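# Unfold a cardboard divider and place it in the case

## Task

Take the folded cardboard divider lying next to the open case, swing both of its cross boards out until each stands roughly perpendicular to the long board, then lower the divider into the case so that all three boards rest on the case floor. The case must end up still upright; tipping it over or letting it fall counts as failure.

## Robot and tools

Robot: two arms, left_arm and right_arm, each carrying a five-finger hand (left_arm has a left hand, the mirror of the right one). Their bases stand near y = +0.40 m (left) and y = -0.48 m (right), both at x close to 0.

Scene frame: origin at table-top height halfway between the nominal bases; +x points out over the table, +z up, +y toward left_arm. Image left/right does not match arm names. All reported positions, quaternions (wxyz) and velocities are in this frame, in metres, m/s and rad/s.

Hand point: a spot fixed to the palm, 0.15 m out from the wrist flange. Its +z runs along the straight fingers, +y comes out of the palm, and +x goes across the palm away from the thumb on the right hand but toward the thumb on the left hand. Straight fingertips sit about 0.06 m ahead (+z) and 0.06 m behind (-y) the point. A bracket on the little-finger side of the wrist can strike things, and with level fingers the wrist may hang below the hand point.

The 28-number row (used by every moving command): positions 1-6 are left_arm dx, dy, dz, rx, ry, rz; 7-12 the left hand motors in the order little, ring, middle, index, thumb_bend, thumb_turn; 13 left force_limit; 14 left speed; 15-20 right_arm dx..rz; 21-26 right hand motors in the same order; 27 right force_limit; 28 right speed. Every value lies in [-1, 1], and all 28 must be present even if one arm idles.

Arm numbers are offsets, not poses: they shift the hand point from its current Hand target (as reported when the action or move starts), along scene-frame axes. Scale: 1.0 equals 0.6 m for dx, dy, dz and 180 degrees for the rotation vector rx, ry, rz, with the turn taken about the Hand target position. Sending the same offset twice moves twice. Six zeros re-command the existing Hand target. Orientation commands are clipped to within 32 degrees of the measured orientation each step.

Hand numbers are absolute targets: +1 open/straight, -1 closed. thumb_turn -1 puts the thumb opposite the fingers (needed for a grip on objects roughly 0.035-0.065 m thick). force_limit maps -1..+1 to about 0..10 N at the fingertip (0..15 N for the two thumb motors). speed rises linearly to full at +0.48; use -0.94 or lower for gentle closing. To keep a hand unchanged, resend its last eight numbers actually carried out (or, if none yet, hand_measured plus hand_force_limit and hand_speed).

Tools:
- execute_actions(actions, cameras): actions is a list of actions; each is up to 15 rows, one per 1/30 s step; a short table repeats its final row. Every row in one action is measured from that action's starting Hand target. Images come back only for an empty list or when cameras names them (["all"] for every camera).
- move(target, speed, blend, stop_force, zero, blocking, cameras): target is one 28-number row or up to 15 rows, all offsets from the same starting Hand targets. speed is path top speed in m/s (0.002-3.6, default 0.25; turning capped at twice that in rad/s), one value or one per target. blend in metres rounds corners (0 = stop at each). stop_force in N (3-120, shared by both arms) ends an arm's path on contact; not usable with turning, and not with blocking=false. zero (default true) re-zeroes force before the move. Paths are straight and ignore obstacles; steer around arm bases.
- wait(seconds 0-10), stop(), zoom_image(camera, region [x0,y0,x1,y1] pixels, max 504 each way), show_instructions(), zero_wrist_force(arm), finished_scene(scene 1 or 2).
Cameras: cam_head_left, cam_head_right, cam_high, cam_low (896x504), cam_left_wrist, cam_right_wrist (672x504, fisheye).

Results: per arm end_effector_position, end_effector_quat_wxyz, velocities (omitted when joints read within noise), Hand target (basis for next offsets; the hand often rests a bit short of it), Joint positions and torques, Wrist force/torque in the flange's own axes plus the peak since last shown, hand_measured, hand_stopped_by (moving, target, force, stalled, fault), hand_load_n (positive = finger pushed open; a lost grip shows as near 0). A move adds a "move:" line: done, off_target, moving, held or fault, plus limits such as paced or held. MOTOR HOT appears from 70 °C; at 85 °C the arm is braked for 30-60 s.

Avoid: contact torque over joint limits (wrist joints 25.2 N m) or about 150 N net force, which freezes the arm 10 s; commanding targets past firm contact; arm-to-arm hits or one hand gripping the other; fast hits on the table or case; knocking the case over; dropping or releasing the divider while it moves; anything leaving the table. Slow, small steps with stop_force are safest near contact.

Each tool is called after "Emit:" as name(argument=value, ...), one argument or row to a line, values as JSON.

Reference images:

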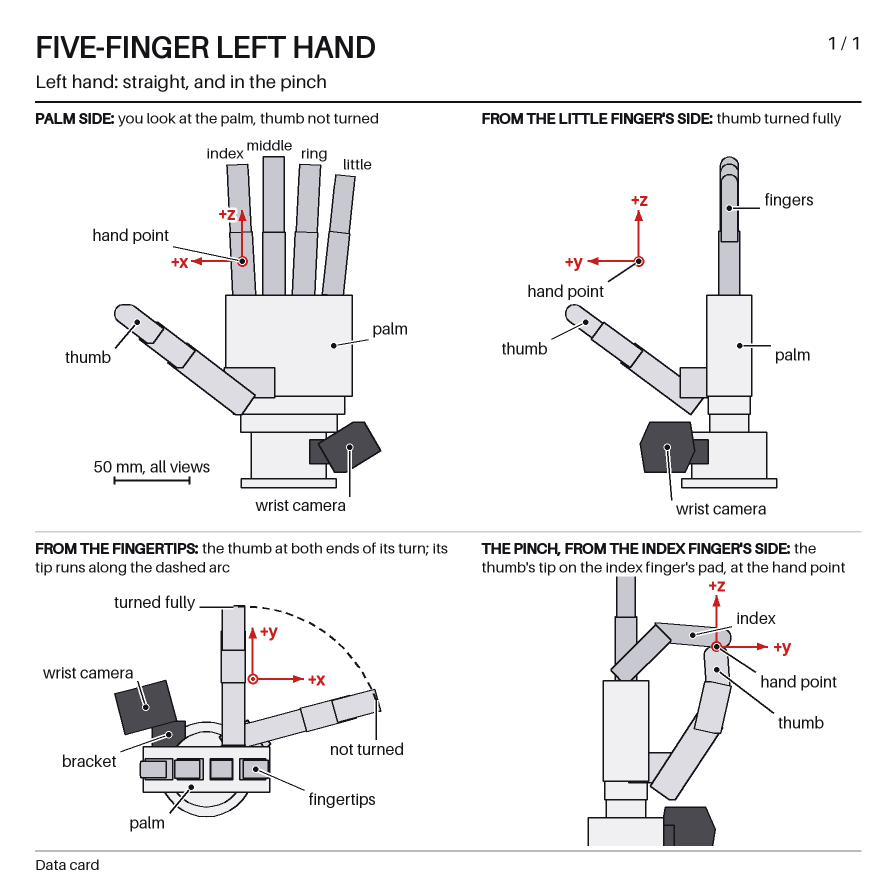

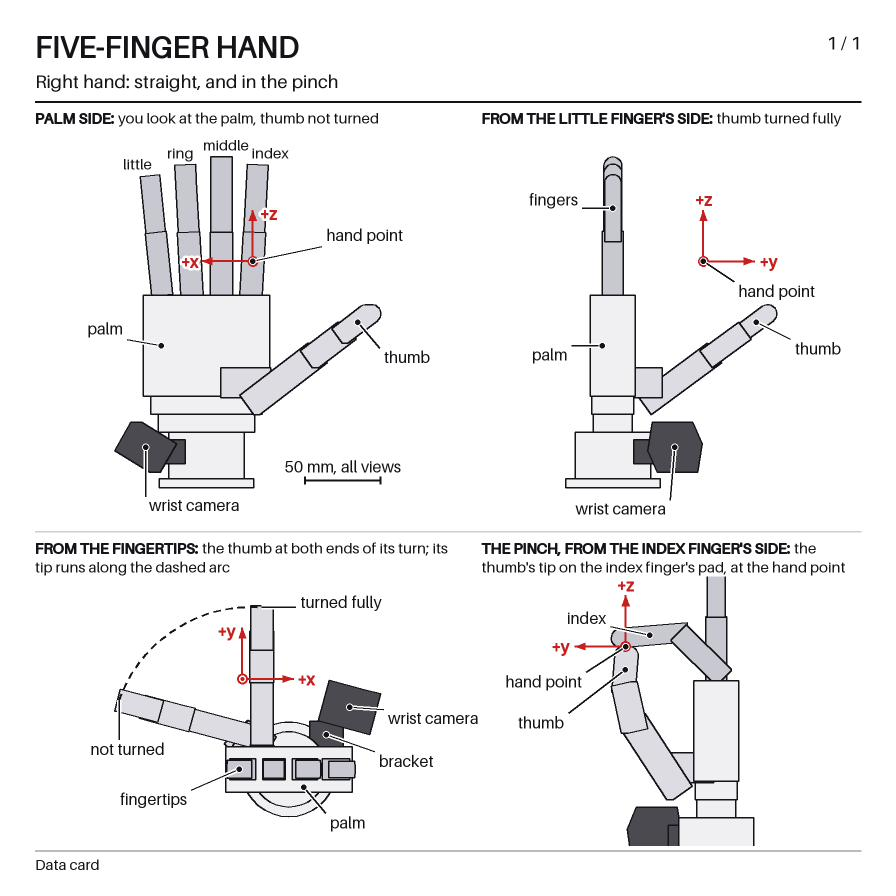

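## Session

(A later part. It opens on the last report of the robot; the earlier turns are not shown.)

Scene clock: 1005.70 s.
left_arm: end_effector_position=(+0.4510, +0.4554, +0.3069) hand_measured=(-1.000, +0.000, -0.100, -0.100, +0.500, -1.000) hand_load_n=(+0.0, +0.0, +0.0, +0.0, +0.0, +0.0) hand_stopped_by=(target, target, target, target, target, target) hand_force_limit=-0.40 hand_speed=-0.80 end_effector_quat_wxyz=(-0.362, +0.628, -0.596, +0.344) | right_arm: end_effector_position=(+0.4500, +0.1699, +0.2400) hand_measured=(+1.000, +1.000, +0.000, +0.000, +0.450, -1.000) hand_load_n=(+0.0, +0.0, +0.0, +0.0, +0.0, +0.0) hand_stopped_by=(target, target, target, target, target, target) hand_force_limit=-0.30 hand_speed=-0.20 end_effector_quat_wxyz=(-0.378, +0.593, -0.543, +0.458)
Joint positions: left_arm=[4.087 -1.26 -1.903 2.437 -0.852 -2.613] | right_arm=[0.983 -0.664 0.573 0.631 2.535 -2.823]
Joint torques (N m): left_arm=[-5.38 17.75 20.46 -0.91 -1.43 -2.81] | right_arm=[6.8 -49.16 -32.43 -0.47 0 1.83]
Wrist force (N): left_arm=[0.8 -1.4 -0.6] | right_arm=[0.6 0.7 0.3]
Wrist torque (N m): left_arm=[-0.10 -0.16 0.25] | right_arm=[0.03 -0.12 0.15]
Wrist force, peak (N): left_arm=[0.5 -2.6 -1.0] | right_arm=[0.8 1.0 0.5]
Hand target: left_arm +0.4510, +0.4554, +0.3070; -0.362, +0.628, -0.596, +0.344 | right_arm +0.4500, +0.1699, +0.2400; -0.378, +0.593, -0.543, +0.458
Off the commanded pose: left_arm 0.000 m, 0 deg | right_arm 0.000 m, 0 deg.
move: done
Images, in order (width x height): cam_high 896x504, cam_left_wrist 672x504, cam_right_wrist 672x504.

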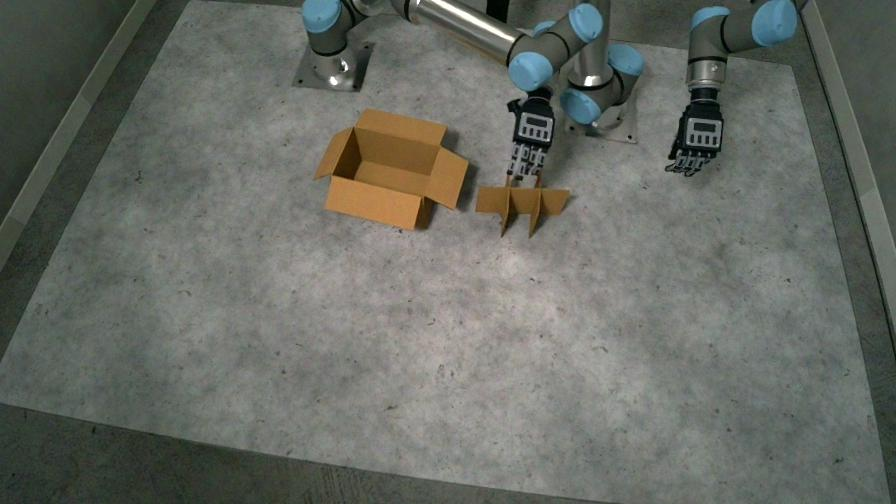

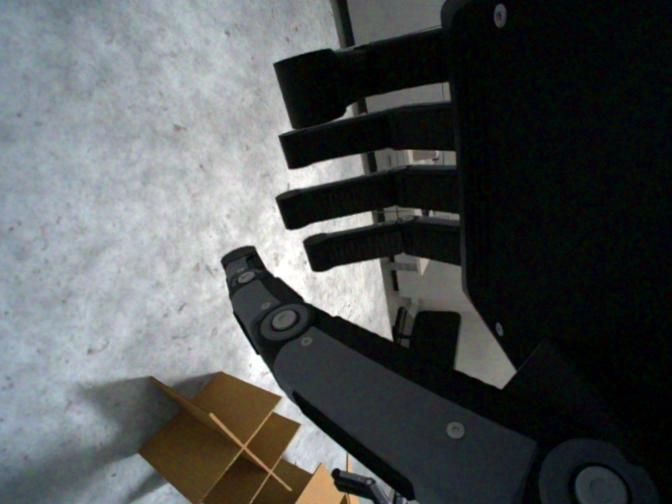

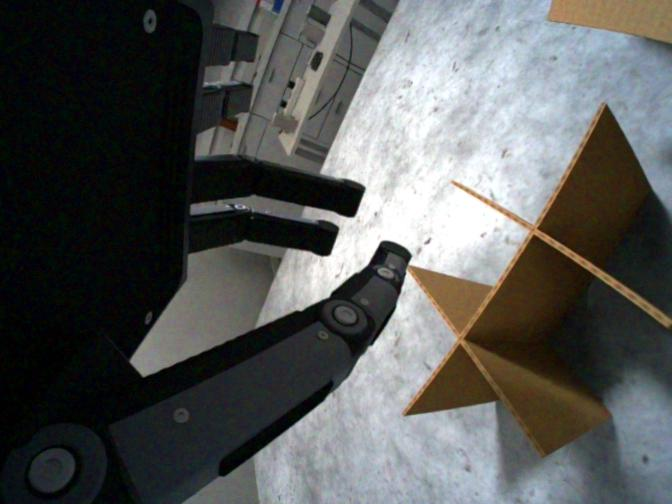

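Emit:
move(
  target=[
    [0,0,0,0,0,0,-1,0,-0.1,-0.1,0.5,-1,-0.4,-0.8,0,0.025,-0.125,0,0,0.0306,1,1,0,0,0.45,-1,-0.3,-0.2],
  ],
  speed=0.1,
  cameras=["cam_high","cam_low","cam_right_wrist","cam_left_wrist"],
)

Emit:
zoom_image(
  camera="cam_high",
  region=[480, 130, 600, 230],
)

Emit:
zoom_image(
  camera="cam_low",
  region=[540, 70, 740, 250],
)

Emit:
zoom_image(
  camera="cam_right_wrist",
  region=[272, 104, 672, 504],
)

Scene clock: 1040.30 s.
left_arm: end_effector_position=(+0.4510, +0.4554, +0.3070) hand_measured=(-1.000, +0.000, -0.100, -0.100, +0.500, -1.000) hand_load_n=(+0.0, +0.0, +0.5, +0.0, +0.0, +0.0) hand_stopped_by=(target, target, target, target, target, target) hand_force_limit=-0.40 hand_speed=-0.80 end_effector_quat_wxyz=(-0.362, +0.628, -0.596, +0.344) | right_arm: end_effector_position=(+0.4500, +0.1848, +0.1649) hand_measured=(+1.000, +1.000, +0.000, +0.000, +0.450, -1.000) hand_load_n=(+0.0, +0.0, +0.0, +0.0, +0.0, +0.0) hand_stopped_by=(target, target, target, target, target, target) hand_force_limit=-0.30 hand_speed=-0.20 end_effector_quat_wxyz=(-0.400, +0.618, -0.514, +0.440)
Joint positions: left_arm=[4.087 -1.26 -1.903 2.437 -0.852 -2.613] | right_arm=[0.976 -0.699 0.822 0.352 2.444 -2.906]
Joint torques (N m): left_arm=[-8.33 19.06 27.72 -2.43 -1.34 -3.41] | right_arm=[0.87 -55.87 -37.88 -0.37 2.69 2.74]
Wrist force (N): left_arm=[1.3 -1.4 -0.4] | right_arm=[0.7 0.7 0.1]
Wrist torque (N m): left_arm=[-0.11 -0.23 0.28] | right_arm=[0.07 -0.11 0.03]
Wrist force, peak (N): left_arm=[1.1 -1.6 -0.9] | right_arm=[0.5 1.5 0.3]
Hand target: left_arm +0.4510, +0.4554, +0.3070; -0.362, +0.628, -0.596, +0.344 | right_arm +0.4500, +0.1849, +0.1650; -0.400, +0.618, -0.514, +0.440
Off the commanded pose: left_arm 0.000 m, 0 deg | right_arm 0.000 m, 0 deg.
move: done
Images, in order (width x height): cam_high 896x504, cam_low 896x504, cam_left_wrist 672x504, cam_right_wrist 672x504.

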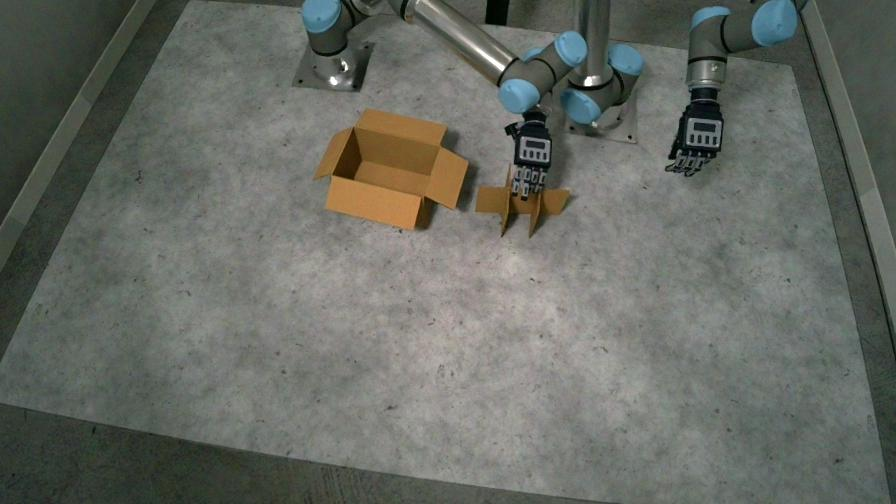

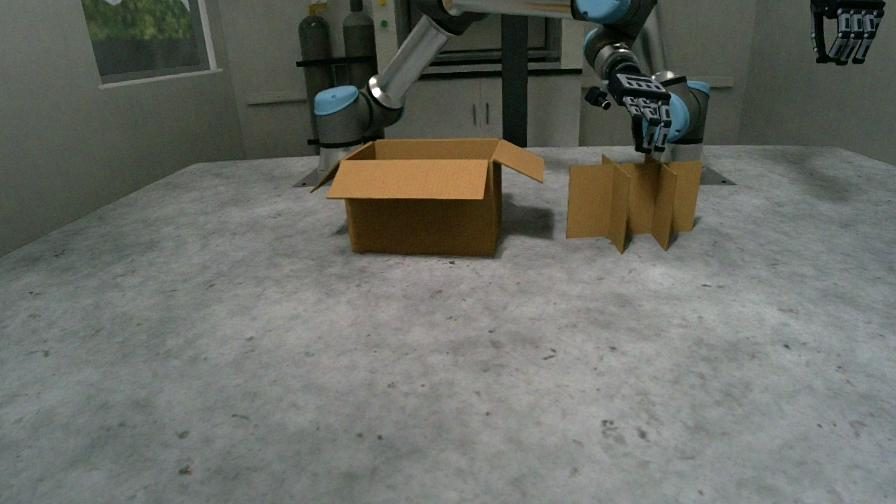

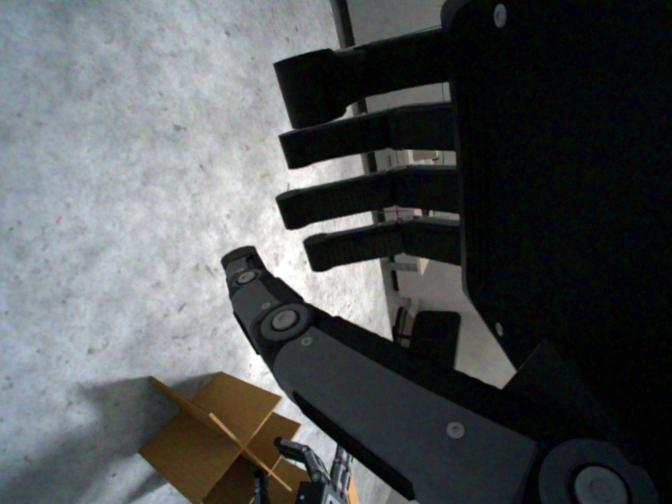

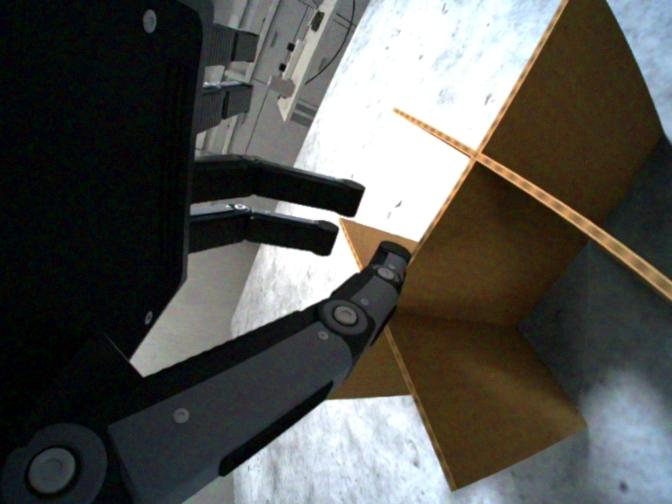

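Scaled by 4.200 from the camera's 896x504 image, which has a finer 1280x720 frame.

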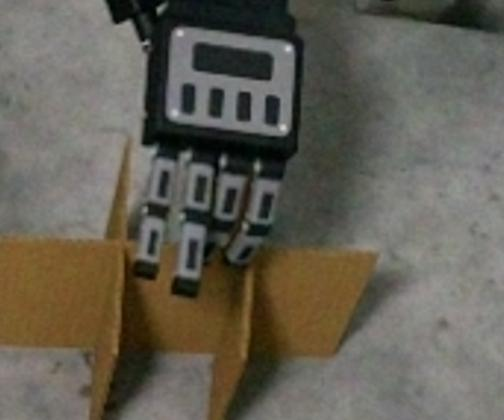

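Scaled by 2.520 from the camera's 896x504 image, which has a finer 1280x720 frame.

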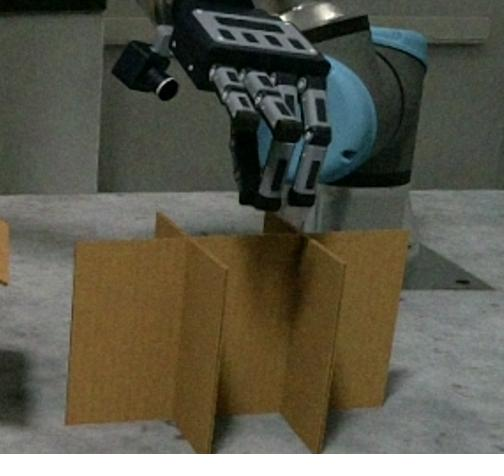

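Scaled by 1.260 from the camera's 672x504 image, which has a finer 960x720 frame.

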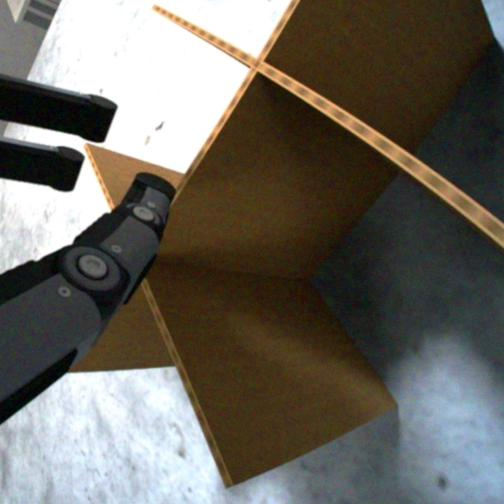

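Emit:
move(
  target=[
    [0,0,0,0,0,0,-1,0,-0.1,-0.1,0.5,-1,-0.4,-0.8,0,-0.0167,0,0,0,0,1,1,0,0,0.45,-1,-0.3,-0.2],
    [0,0,0,0,0,0,-1,0,-0.1,-0.1,0.5,-1,-0.4,-0.8,0,-0.0167,-0.04,0,0,0,1,1,0,0,0.45,-1,-0.3,-0.2],
  ],
  speed=0.05,
  stop_force=3,
  cameras=["cam_high","cam_low","cam_right_wrist"],
)

Emit:
zoom_image(
  camera="cam_high",
  region=[480, 130, 600, 230],
)

Emit:
zoom_image(
  camera="cam_low",
  region=[540, 70, 740, 250],
)

Emit:
zoom_image(
  camera="cam_right_wrist",
  region=[272, 104, 672, 504],
)

Scene clock: 1063.40 s.
left_arm: end_effector_position=(+0.4510, +0.4554, +0.3070) hand_measured=(-1.000, +0.000, -0.100, -0.100, +0.500, -1.000) hand_load_n=(+0.0, +0.0, +0.0, +0.0, +0.0, +0.0) hand_stopped_by=(target, target, target, target, target, target) hand_force_limit=-0.40 hand_speed=-0.80 end_effector_quat_wxyz=(-0.362, +0.628, -0.596, +0.344) | right_arm: end_effector_position=(+0.4500, +0.1749, +0.1410) hand_measured=(+1.000, +1.000, +0.000, +0.000, +0.450, -1.000) hand_load_n=(+0.0, +0.0, +0.0, +0.0, +0.0, +0.0) hand_stopped_by=(target, target, target, target, target, target) hand_force_limit=-0.30 hand_speed=-0.20 end_effector_quat_wxyz=(-0.400, +0.618, -0.514, +0.440)
Joint positions: left_arm=[4.087 -1.26 -1.903 2.437 -0.852 -2.613] | right_arm=[0.967 -0.717 0.916 0.27 2.436 -2.912]
Joint torques (N m): left_arm=[-8.16 18.79 28.16 0.27 -1.49 -2.7] | right_arm=[7.08 -60.92 -37.91 1.01 0.69 -2.02]
Wrist force (N): left_arm=[1.0 -1.5 -0.6] | right_arm=[1.0 0.6 0.1]
Wrist torque (N m): left_arm=[-0.12 -0.20 0.26] | right_arm=[0.06 -0.17 0.17]
Wrist force, peak (N): left_arm=[1.2 -1.7 -0.6] | right_arm=[1.1 0.8 -0.1]
Hand target: left_arm +0.4510, +0.4554, +0.3070; -0.362, +0.628, -0.596, +0.344 | right_arm +0.4500, +0.1749, +0.1410; -0.400, +0.618, -0.514, +0.440
Off the commanded pose: left_arm 0.000 m, 0 deg | right_arm 0.000 m, 0 deg.
move: done
Images, in order (width x height): cam_high 896x504, cam_low 896x504, cam_right_wrist 672x504.

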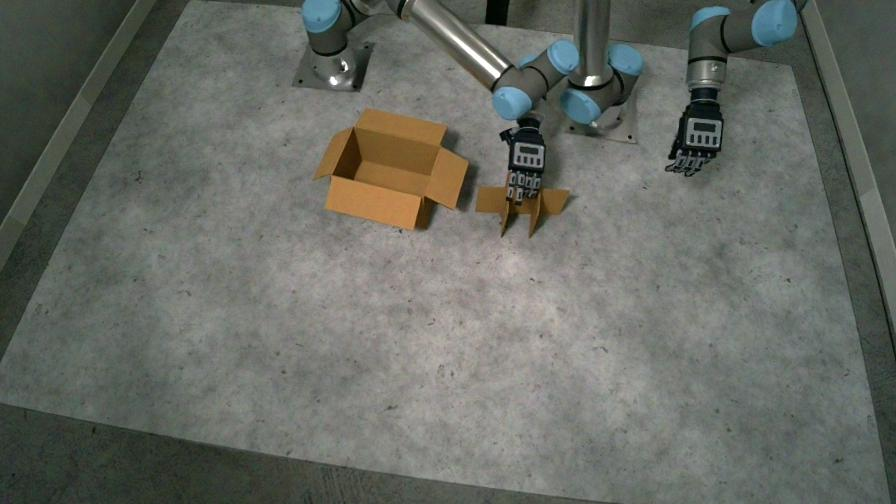

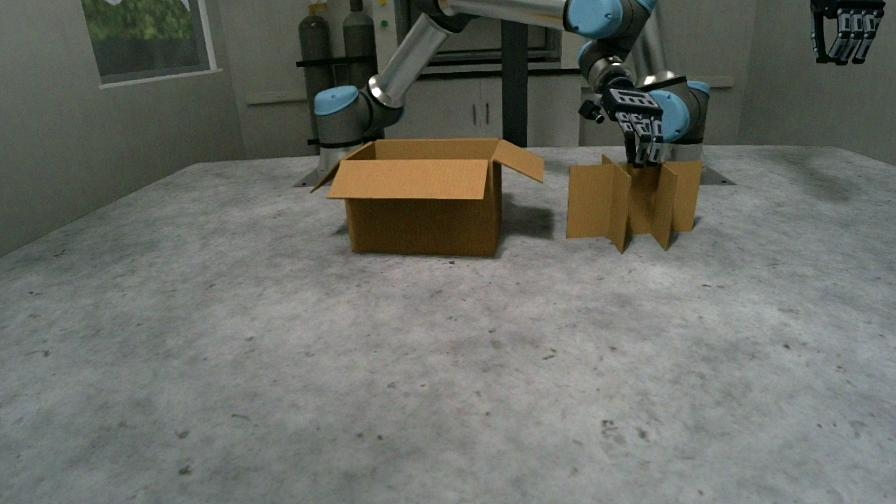

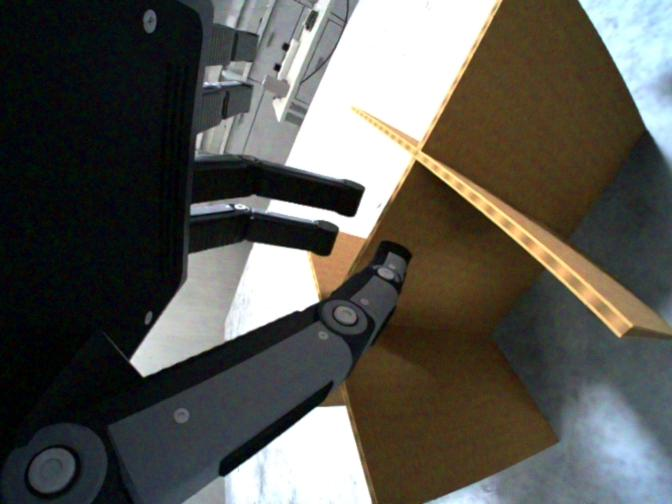

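Scaled by 4.200 from the camera's 896x504 image, which has a finer 1280x720 frame.

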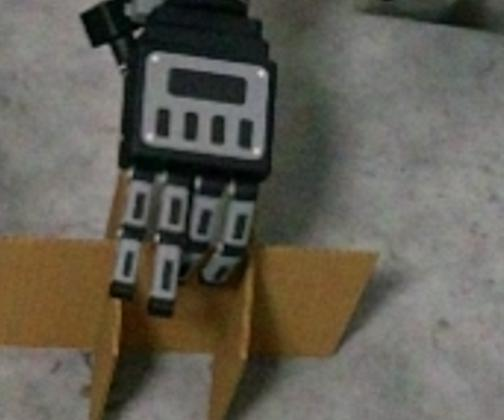

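Scaled by 2.520 from the camera's 896x504 image, which has a finer 1280x720 frame.

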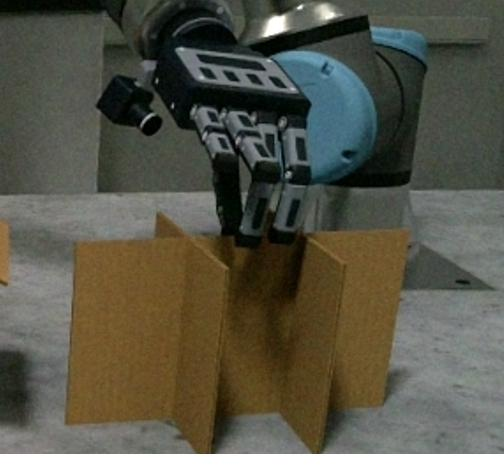

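Scaled by 1.260 from the camera's 672x504 image, which has a finer 960x720 frame.

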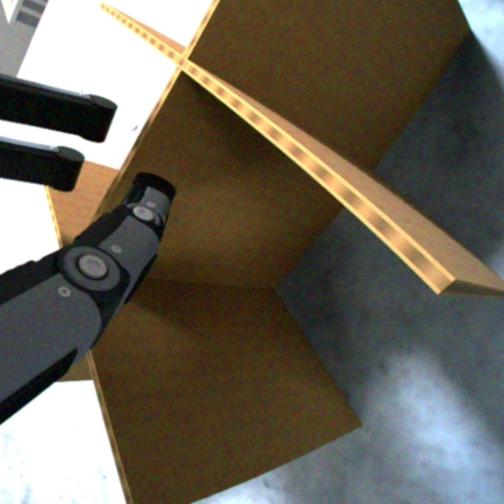

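Emit:
move(
  target=[
    [0,0,0,0,0,0,-1,0,-0.1,-0.1,0.5,-1,-0.4,-0.8,0,0,-0.03,0,0,0,1,1,0,0,0.45,-1,-0.3,-0.2],
  ],
  speed=0.04,
  stop_force=3,
)

Emit:
move(
  target=[
    [0,0,0,0,0,0,-1,0,-0.1,-0.1,0.5,-1,-0.4,-0.8,0,0,0,0,0,0,1,1,0,0,0.2,-1,-0.5,-0.8],
  ],
  speed=0.04,
  cameras=["cam_high","cam_low","cam_right_wrist"],
)

Emit:
zoom_image(
  camera="cam_high",
  region=[480, 130, 600, 230],
)

Emit:
zoom_image(
  camera="cam_low",
  region=[540, 70, 740, 250],
)

Scene clock: 1072.97 s.
left_arm: end_effector_position=(+0.4510, +0.4554, +0.3070) hand_measured=(-1.000, +0.000, -0.100, -0.100, +0.500, -1.000) hand_load_n=(+0.0, +0.0, +0.0, +0.0, +0.0, -0.5) hand_stopped_by=(target, target, target, target, target, target) hand_force_limit=-0.40 hand_speed=-0.80 end_effector_quat_wxyz=(-0.362, +0.628, -0.596, +0.344) | right_arm: end_effector_position=(+0.4500, +0.1749, +0.1230) hand_measured=(+1.000, +1.000, +0.000, +0.000, +0.450, -1.000) hand_load_n=(+0.0, -0.5, +0.0, +0.0, +0.0, +0.0) hand_stopped_by=(target, target, target, target, target, target) hand_force_limit=-0.30 hand_speed=-0.20 end_effector_quat_wxyz=(-0.400, +0.618, -0.514, +0.440)
Joint positions: left_arm=[4.087 -1.26 -1.903 2.437 -0.852 -2.613] | right_arm=[0.967 -0.706 0.942 0.233 2.436 -2.912]
Joint torques (N m): left_arm=[-7.87 18.78 27.34 0.84 -1.35 -2.85] | right_arm=[5.74 -60.86 -38.43 1.36 -0.2 0.24]
Wrist force (N): left_arm=[0.9 -1.4 -0.5] | right_arm=[0.7 0.4 -0.1]
Wrist torque (N m): left_arm=[-0.11 -0.17 0.25] | right_arm=[0.05 -0.12 0.14]
Wrist force, peak (N): left_arm=[1.1 -1.8 -0.5] | right_arm=[1.1 0.5 -0.3]
Hand target: left_arm +0.4510, +0.4554, +0.3070; -0.362, +0.628, -0.596, +0.344 | right_arm +0.4500, +0.1749, +0.1230; -0.400, +0.618, -0.514, +0.440
Off the commanded pose: left_arm 0.000 m, 0 deg | right_arm 0.000 m, 0 deg.
move: done

Scene clock: 1074.10 s.
left_arm: end_effector_position=(+0.4510, +0.4554, +0.3070) hand_measured=(-1.000, +0.000, -0.100, -0.100, +0.500, -1.000) hand_load_n=(+0.0, +0.0, +0.0, +0.0, +0.0, +0.0) hand_stopped_by=(target, target, target, target, target, target) hand_force_limit=-0.40 hand_speed=-0.80 end_effector_quat_wxyz=(-0.362, +0.628, -0.596, +0.344) | right_arm: end_effector_position=(+0.4500, +0.1749, +0.1230) hand_measured=(+1.000, +1.000, +0.000, +0.000, +0.200, -1.000) hand_load_n=(+0.0, +0.0, +0.0, +0.0, +0.5, +0.0) hand_stopped_by=(target, target, target, target, target, target) hand_force_limit=-0.50 hand_speed=-0.80 end_effector_quat_wxyz=(-0.400, +0.618, -0.514, +0.440)
Joint positions: left_arm=[4.087 -1.26 -1.903 2.437 -0.852 -2.613] | right_arm=[0.967 -0.706 0.942 0.233 2.436 -2.912]
Joint torques (N m): left_arm=[-7.7 18.57 27.02 0.81 -1.59 -2.99] | right_arm=[2.52 -59.56 -36.72 1.56 0.09 -1.38]
Wrist force (N): left_arm=[1.1 -1.3 -0.5] | right_arm=[0.8 0.4 -0.2]
Wrist torque (N m): left_arm=[-0.09 -0.21 0.26] | right_arm=[0.05 -0.13 0.15]
Wrist force, peak (N): left_arm=[1.2 -1.8 -0.7] | right_arm=[1.0 0.5 -0.4]
Hand target: left_arm +0.4510, +0.4554, +0.3070; -0.362, +0.628, -0.596, +0.344 | right_arm +0.4500, +0.1749, +0.1230; -0.400, +0.618, -0.514, +0.440
Off the commanded pose: left_arm 0.000 m, 0 deg | right_arm 0.000 m, 0 deg.
move: done
Images, in order (width x height): cam_high 896x504, cam_low 896x504, cam_right_wrist 672x504.

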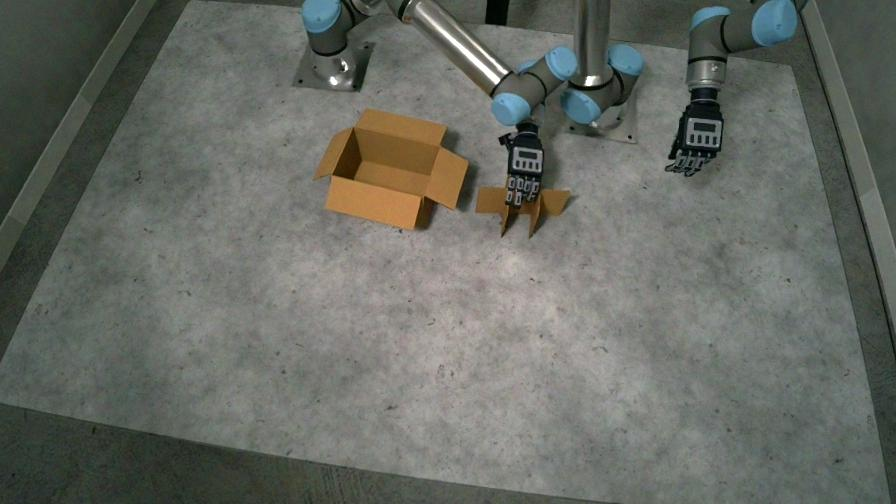

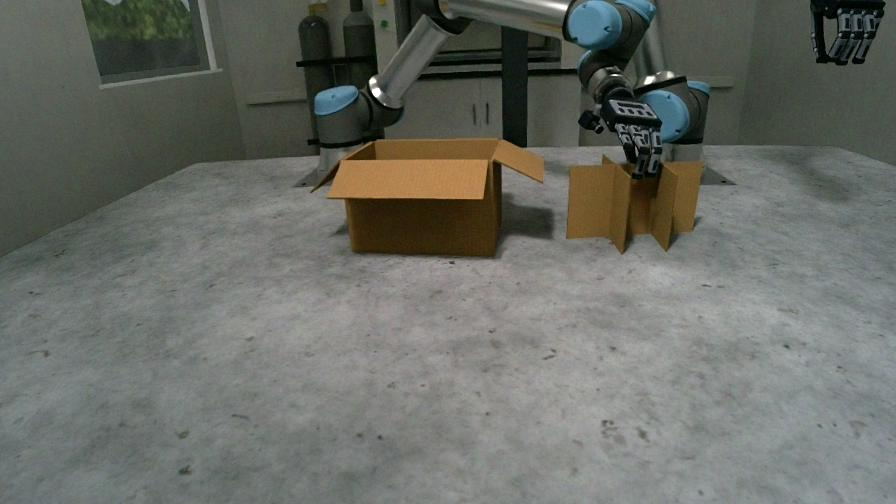

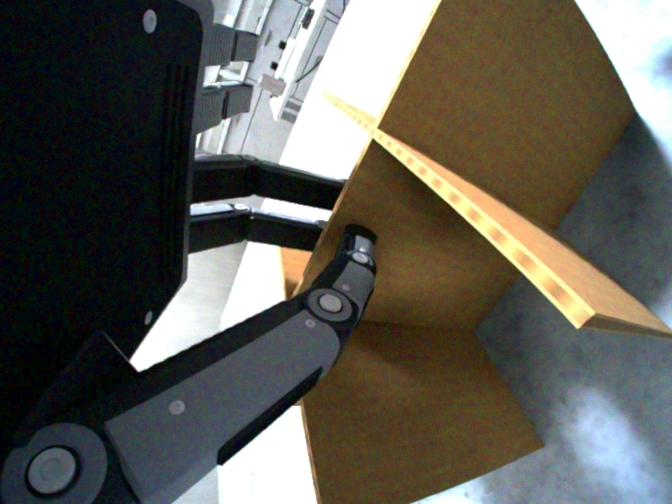

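Scaled by 4.200 from the camera's 896x504 image, which has a finer 1280x720 frame.

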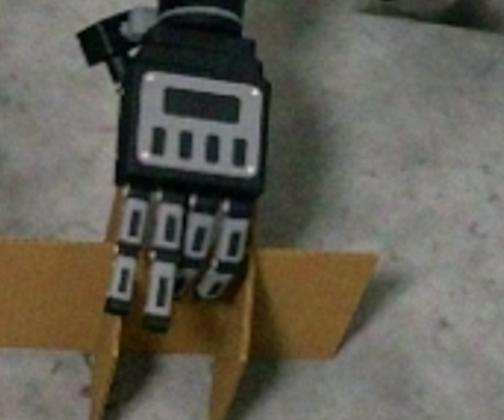

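Scaled by 2.520 from the camera's 896x504 image, which has a finer 1280x720 frame.

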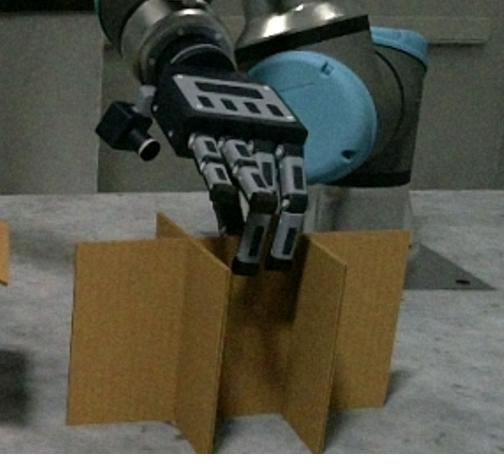

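Emit:
move(
  target=[
    [0,0,0,0,0,0,-1,0,-0.1,-0.1,0.5,-1,-0.4,-0.8,0,0,0,0,0,0,1,1,-0.8,-0.8,0.2,-1,-0.2,-0.9],
  ],
  speed=0.04,
  cameras=["cam_high","cam_low","cam_right_wrist"],
)

Emit:
zoom_image(
  camera="cam_high",
  region=[470, 130, 590, 230],
)

Scene clock: 1080.80 s.
left_arm: end_effector_position=(+0.4510, +0.4554, +0.3070) hand_measured=(-1.000, +0.000, -0.100, -0.100, +0.500, -1.000) hand_load_n=(+0.0, +0.0, +0.0, +0.0, +0.0, +0.0) hand_stopped_by=(target, target, target, target, target, target) hand_force_limit=-0.40 hand_speed=-0.80 end_effector_quat_wxyz=(-0.362, +0.628, -0.596, +0.344) | right_arm: end_effector_position=(+0.4500, +0.1749, +0.1230) hand_measured=(+1.000, +1.000, -0.202, -0.230, +0.200, -1.000) hand_load_n=(+0.0, +0.0, +5.5, +4.0, +1.5, -0.5) hand_stopped_by=(target, target, force, force, target, target) hand_force_limit=-0.20 hand_speed=-0.90 end_effector_quat_wxyz=(-0.400, +0.618, -0.514, +0.440)
Joint positions: left_arm=[4.087 -1.26 -1.903 2.437 -0.852 -2.613] | right_arm=[0.967 -0.706 0.942 0.233 2.436 -2.912]
Joint torques (N m): left_arm=[-7.77 19.61 26.65 0.88 -1.15 -3.12] | right_arm=[-0.85 -60.2 -36.28 0.52 0.08 -2.11]
Wrist force (N): left_arm=[1.1 -1.5 -0.7] | right_arm=[0.8 -0.1 -0.3]
Wrist torque (N m): left_arm=[-0.10 -0.21 0.27] | right_arm=[0.04 -0.14 0.13]
Wrist force, peak (N): left_arm=[1.3 -1.6 -0.7] | right_arm=[1.0 0.6 -0.2]
Hand target: left_arm +0.4510, +0.4554, +0.3070; -0.362, +0.628, -0.596, +0.344 | right_arm +0.4500, +0.1749, +0.1230; -0.400, +0.618, -0.514, +0.440
Off the commanded pose: left_arm 0.000 m, 0 deg | right_arm 0.000 m, 0 deg.
move: done
Images, in order (width x height): cam_high 896x504, cam_low 896x504, cam_right_wrist 672x504.

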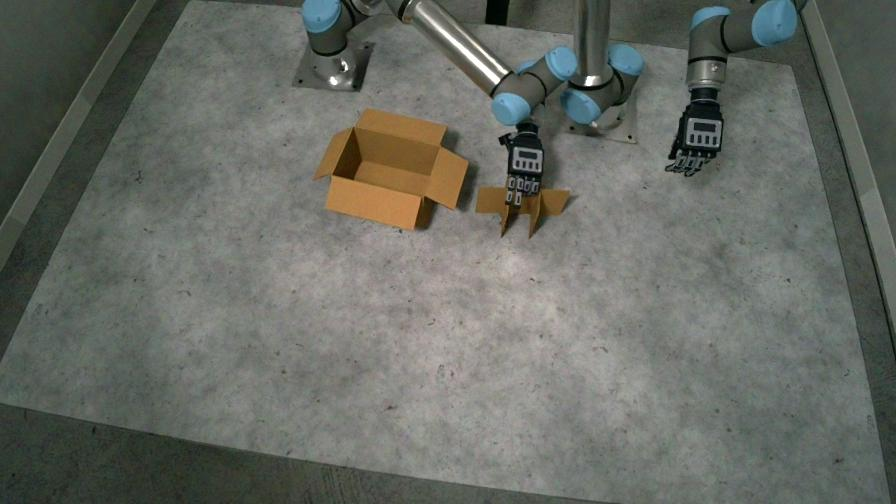

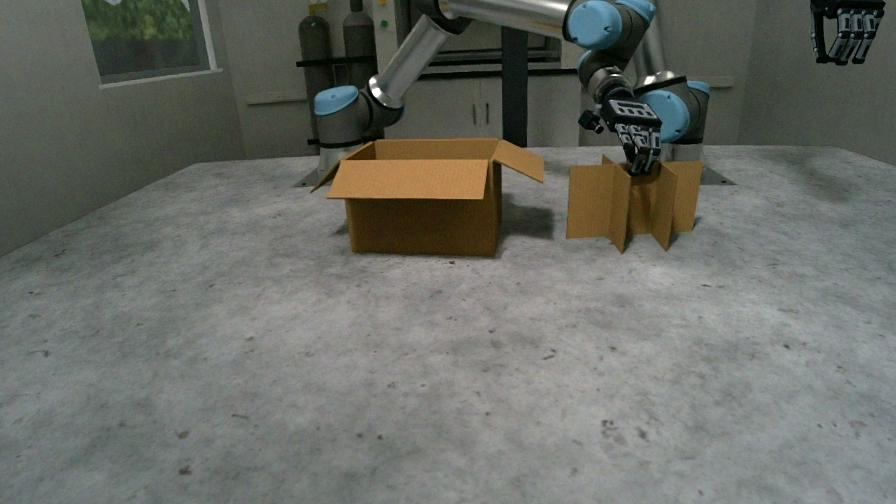

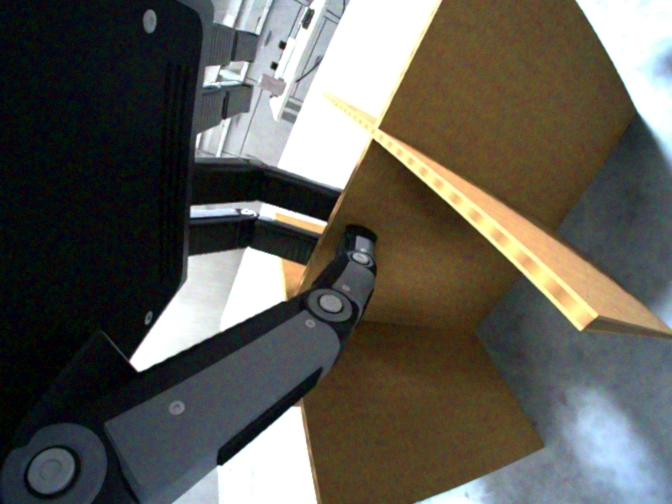

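Scaled by 4.200 from the camera's 896x504 image, which has a finer 1280x720 frame.

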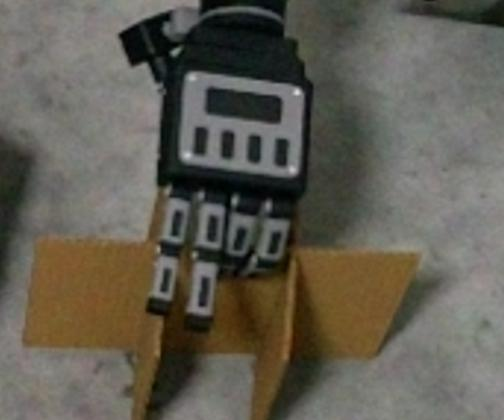

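Emit:
move(
  target=[
    [0,0,0,0,0,0,-1,0,-0.1,-0.1,0.5,-1,-0.4,-0.8,0,0,0.2,0,0,0,1,1,-0.8,-0.8,0.2,-1,-0.2,-0.9],
    [0,0,0,0,0,0,-1,0,-0.1,-0.1,0.5,-1,-0.4,-0.8,-0.01,-0.1,0.32,0,0,0,1,1,-0.8,-0.8,0.2,-1,-0.2,-0.9],
  ],
  speed=0.06,
  blend=0.03,
  cameras=["cam_high","cam_low","cam_right_wrist"],
)

Scene clock: 1102.20 s.
left_arm: end_effector_position=(+0.4510, +0.4554, +0.3070) hand_measured=(-1.000, +0.000, -0.100, -0.100, +0.500, -1.000) hand_load_n=(+0.0, +0.0, +0.0, +0.0, +0.0, +0.0) hand_stopped_by=(target, target, target, target, target, target) hand_force_limit=-0.40 hand_speed=-0.80 end_effector_quat_wxyz=(-0.362, +0.628, -0.596, +0.344) | right_arm: end_effector_position=(+0.4439, +0.1148, +0.3148) hand_measured=(+1.000, +1.000, -0.202, -0.230, +0.200, -1.000) hand_load_n=(+0.0, +0.0, +4.5, +4.0, +1.5, -0.5) hand_stopped_by=(target, target, force, force, target, target) hand_force_limit=-0.20 hand_speed=-0.90 end_effector_quat_wxyz=(-0.400, +0.618, -0.514, +0.440)
Joint positions: left_arm=[4.087 -1.26 -1.903 2.437 -0.852 -2.613] | right_arm=[0.919 -0.932 0.84 0.537 2.393 -2.944]
Joint torques (N m): left_arm=[-6.2 18.63 26.29 0.82 -1.32 -2.83] | right_arm=[4.88 -41.42 -36.35 -1.23 1.8 0.43]
Wrist force (N): left_arm=[1.1 -1.5 -0.6] | right_arm=[0.6 1.0 0.3]
Wrist torque (N m): left_arm=[-0.11 -0.21 0.26] | right_arm=[0.07 -0.13 0.16]
Wrist force, peak (N): left_arm=[1.0 -1.8 -0.8] | right_arm=[0.4 1.5 0.1]
Hand target: left_arm +0.4510, +0.4554, +0.3070; -0.362, +0.628, -0.596, +0.344 | right_arm +0.4440, +0.1149, +0.3150; -0.400, +0.618, -0.514, +0.440
Off the commanded pose: left_arm 0.000 m, 0 deg | right_arm 0.000 m, 0 deg.
move: done
Images, in order (width x height): cam_high 896x504, cam_low 896x504, cam_right_wrist 672x504.

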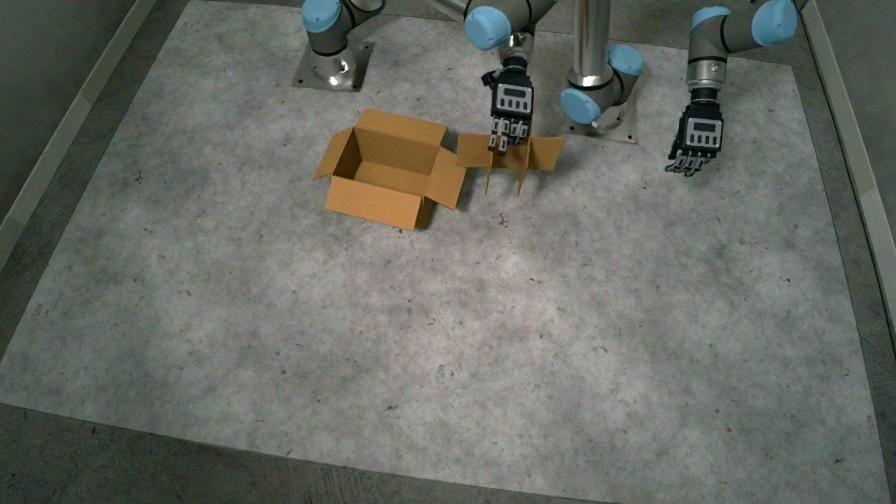

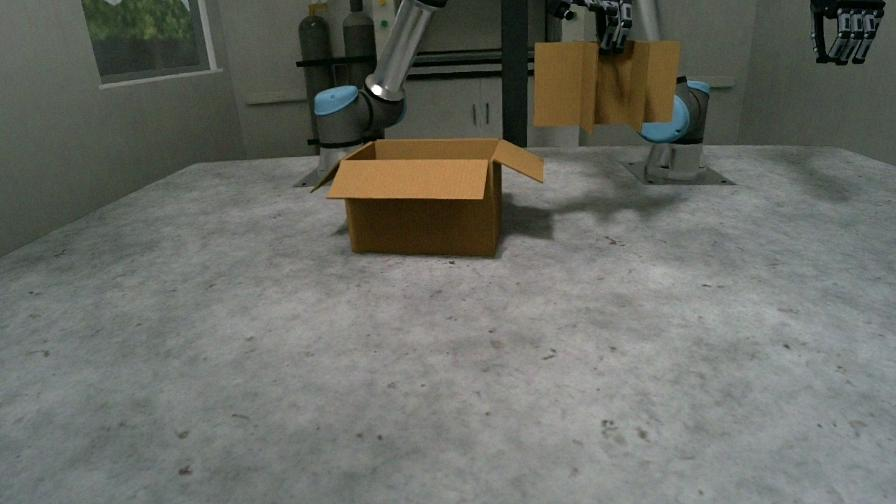

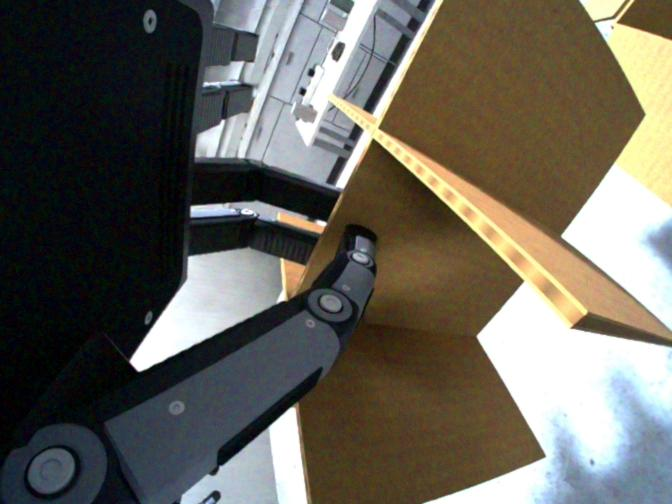

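Emit:
move(
  target=[
    [0,0,0,0,0,0,-1,0,-0.1,-0.1,0.5,-1,-0.4,-0.8,-0.0067,-0.475,0.033,0,0,-0.072,1,1,-0.8,-0.8,0.2,-1,-0.2,-0.9],
  ],
  speed=0.1,
  cameras=["cam_high","cam_low","cam_right_wrist","cam_head_left"],
)

Emit:
zoom_image(
  camera="cam_high",
  region=[310, 70, 480, 240],
)

Emit:
zoom_image(
  camera="cam_low",
  region=[310, 20, 560, 270],
)

Scene clock: 1112.33 s.
left_arm: end_effector_position=(+0.4510, +0.4554, +0.3070) hand_measured=(-1.000, +0.000, -0.100, -0.100, +0.500, -1.000) hand_load_n=(+0.0, +0.0, +0.0, +0.0, +0.0, +0.0) hand_stopped_by=(target, target, target, target, target, target) hand_force_limit=-0.40 hand_speed=-0.80 end_effector_quat_wxyz=(-0.362, +0.628, -0.596, +0.344) | right_arm: end_effector_position=(+0.4399, -0.1701, +0.3346) hand_measured=(+1.000, +1.000, -0.202, -0.230, +0.200, -1.000) hand_load_n=(+0.0, +0.0, +4.5, +4.0, +1.0, -0.5) hand_stopped_by=(target, target, force, force, target, target) hand_force_limit=-0.20 hand_speed=-0.90 end_effector_quat_wxyz=(-0.348, +0.556, -0.581, +0.482) end_effector_velocity=(+0.000, +0.001, +0.000) end_effector_angular_velocity=(-0.002, +0.001, -0.001)
Joint positions: left_arm=[4.087 -1.26 -1.903 2.437 -0.852 -2.613] | right_arm=[0.576 -1.485 1.549 0.335 2.287 -3.011]
Joint velocities: left_arm=[within noise] | right_arm=[0.004 0.003 -0.004 0.003 0.005 0.001]
Joint torques (N m): left_arm=[-7.02 18.52 25.33 0.96 -1.15 -2.99] | right_arm=[6.81 -18.37 -38.59 0.47 2.68 2.11]
Wrist force (N): left_arm=[1.1 -1.2 -0.6] | right_arm=[0.0 1.1 0.5]
Wrist torque (N m): left_arm=[-0.08 -0.20 0.26] | right_arm=[0.02 -0.05 0.13]
Wrist force, peak (N): left_arm=[1.1 -1.7 -0.5] | right_arm=[0.9 1.5 0.6]
Hand target: left_arm +0.4510, +0.4554, +0.3070; -0.362, +0.628, -0.596, +0.344 | right_arm +0.4399, -0.1701, +0.3348; -0.348, +0.556, -0.581, +0.482
Off the commanded pose: left_arm 0.000 m, 0 deg | right_arm 0.000 m, 0 deg.
move: done
Images, in order (width x height): cam_head_left 896x504, cam_high 896x504, cam_low 896x504, cam_right_wrist 672x504.

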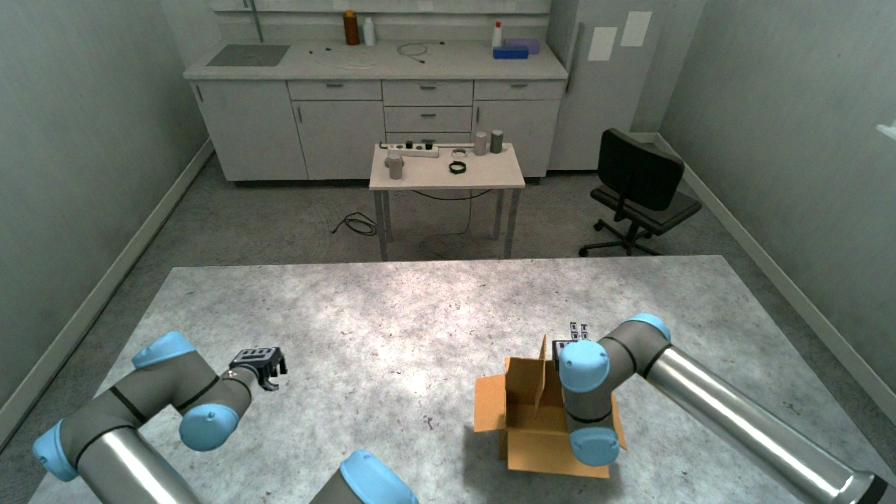

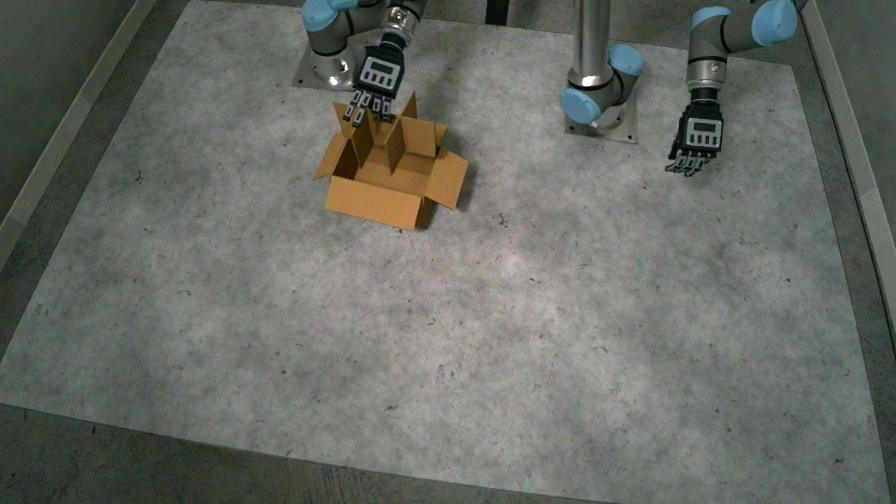

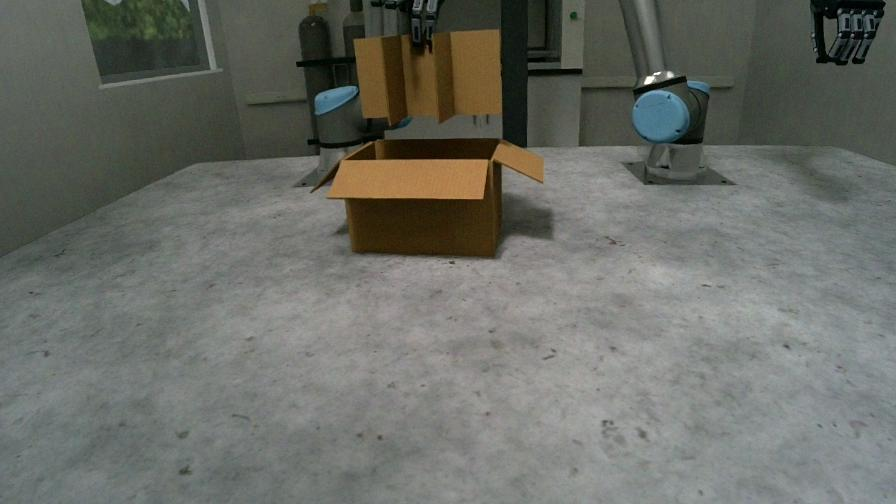

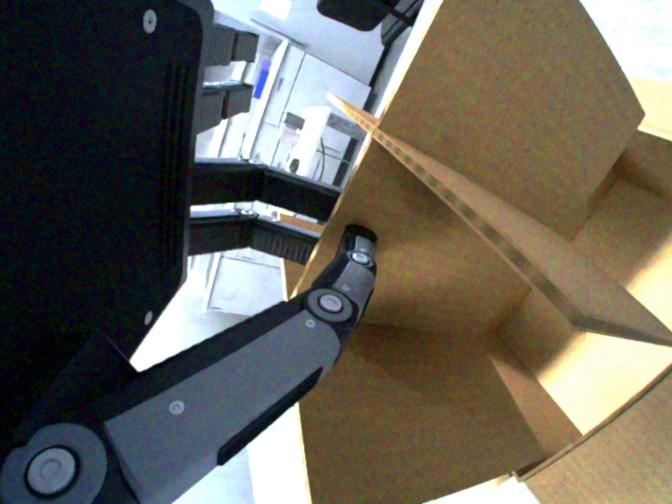

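Scaled by 2.965 from the camera's 896x504 image, which has a finer 1280x720 frame.

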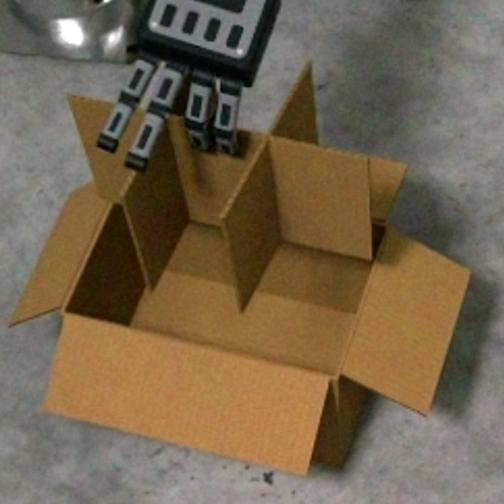

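Scaled by 2.016 from the camera's 896x504 image, which has a finer 1280x720 frame.

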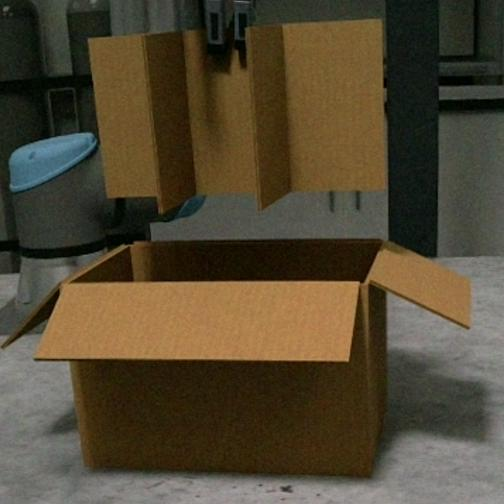

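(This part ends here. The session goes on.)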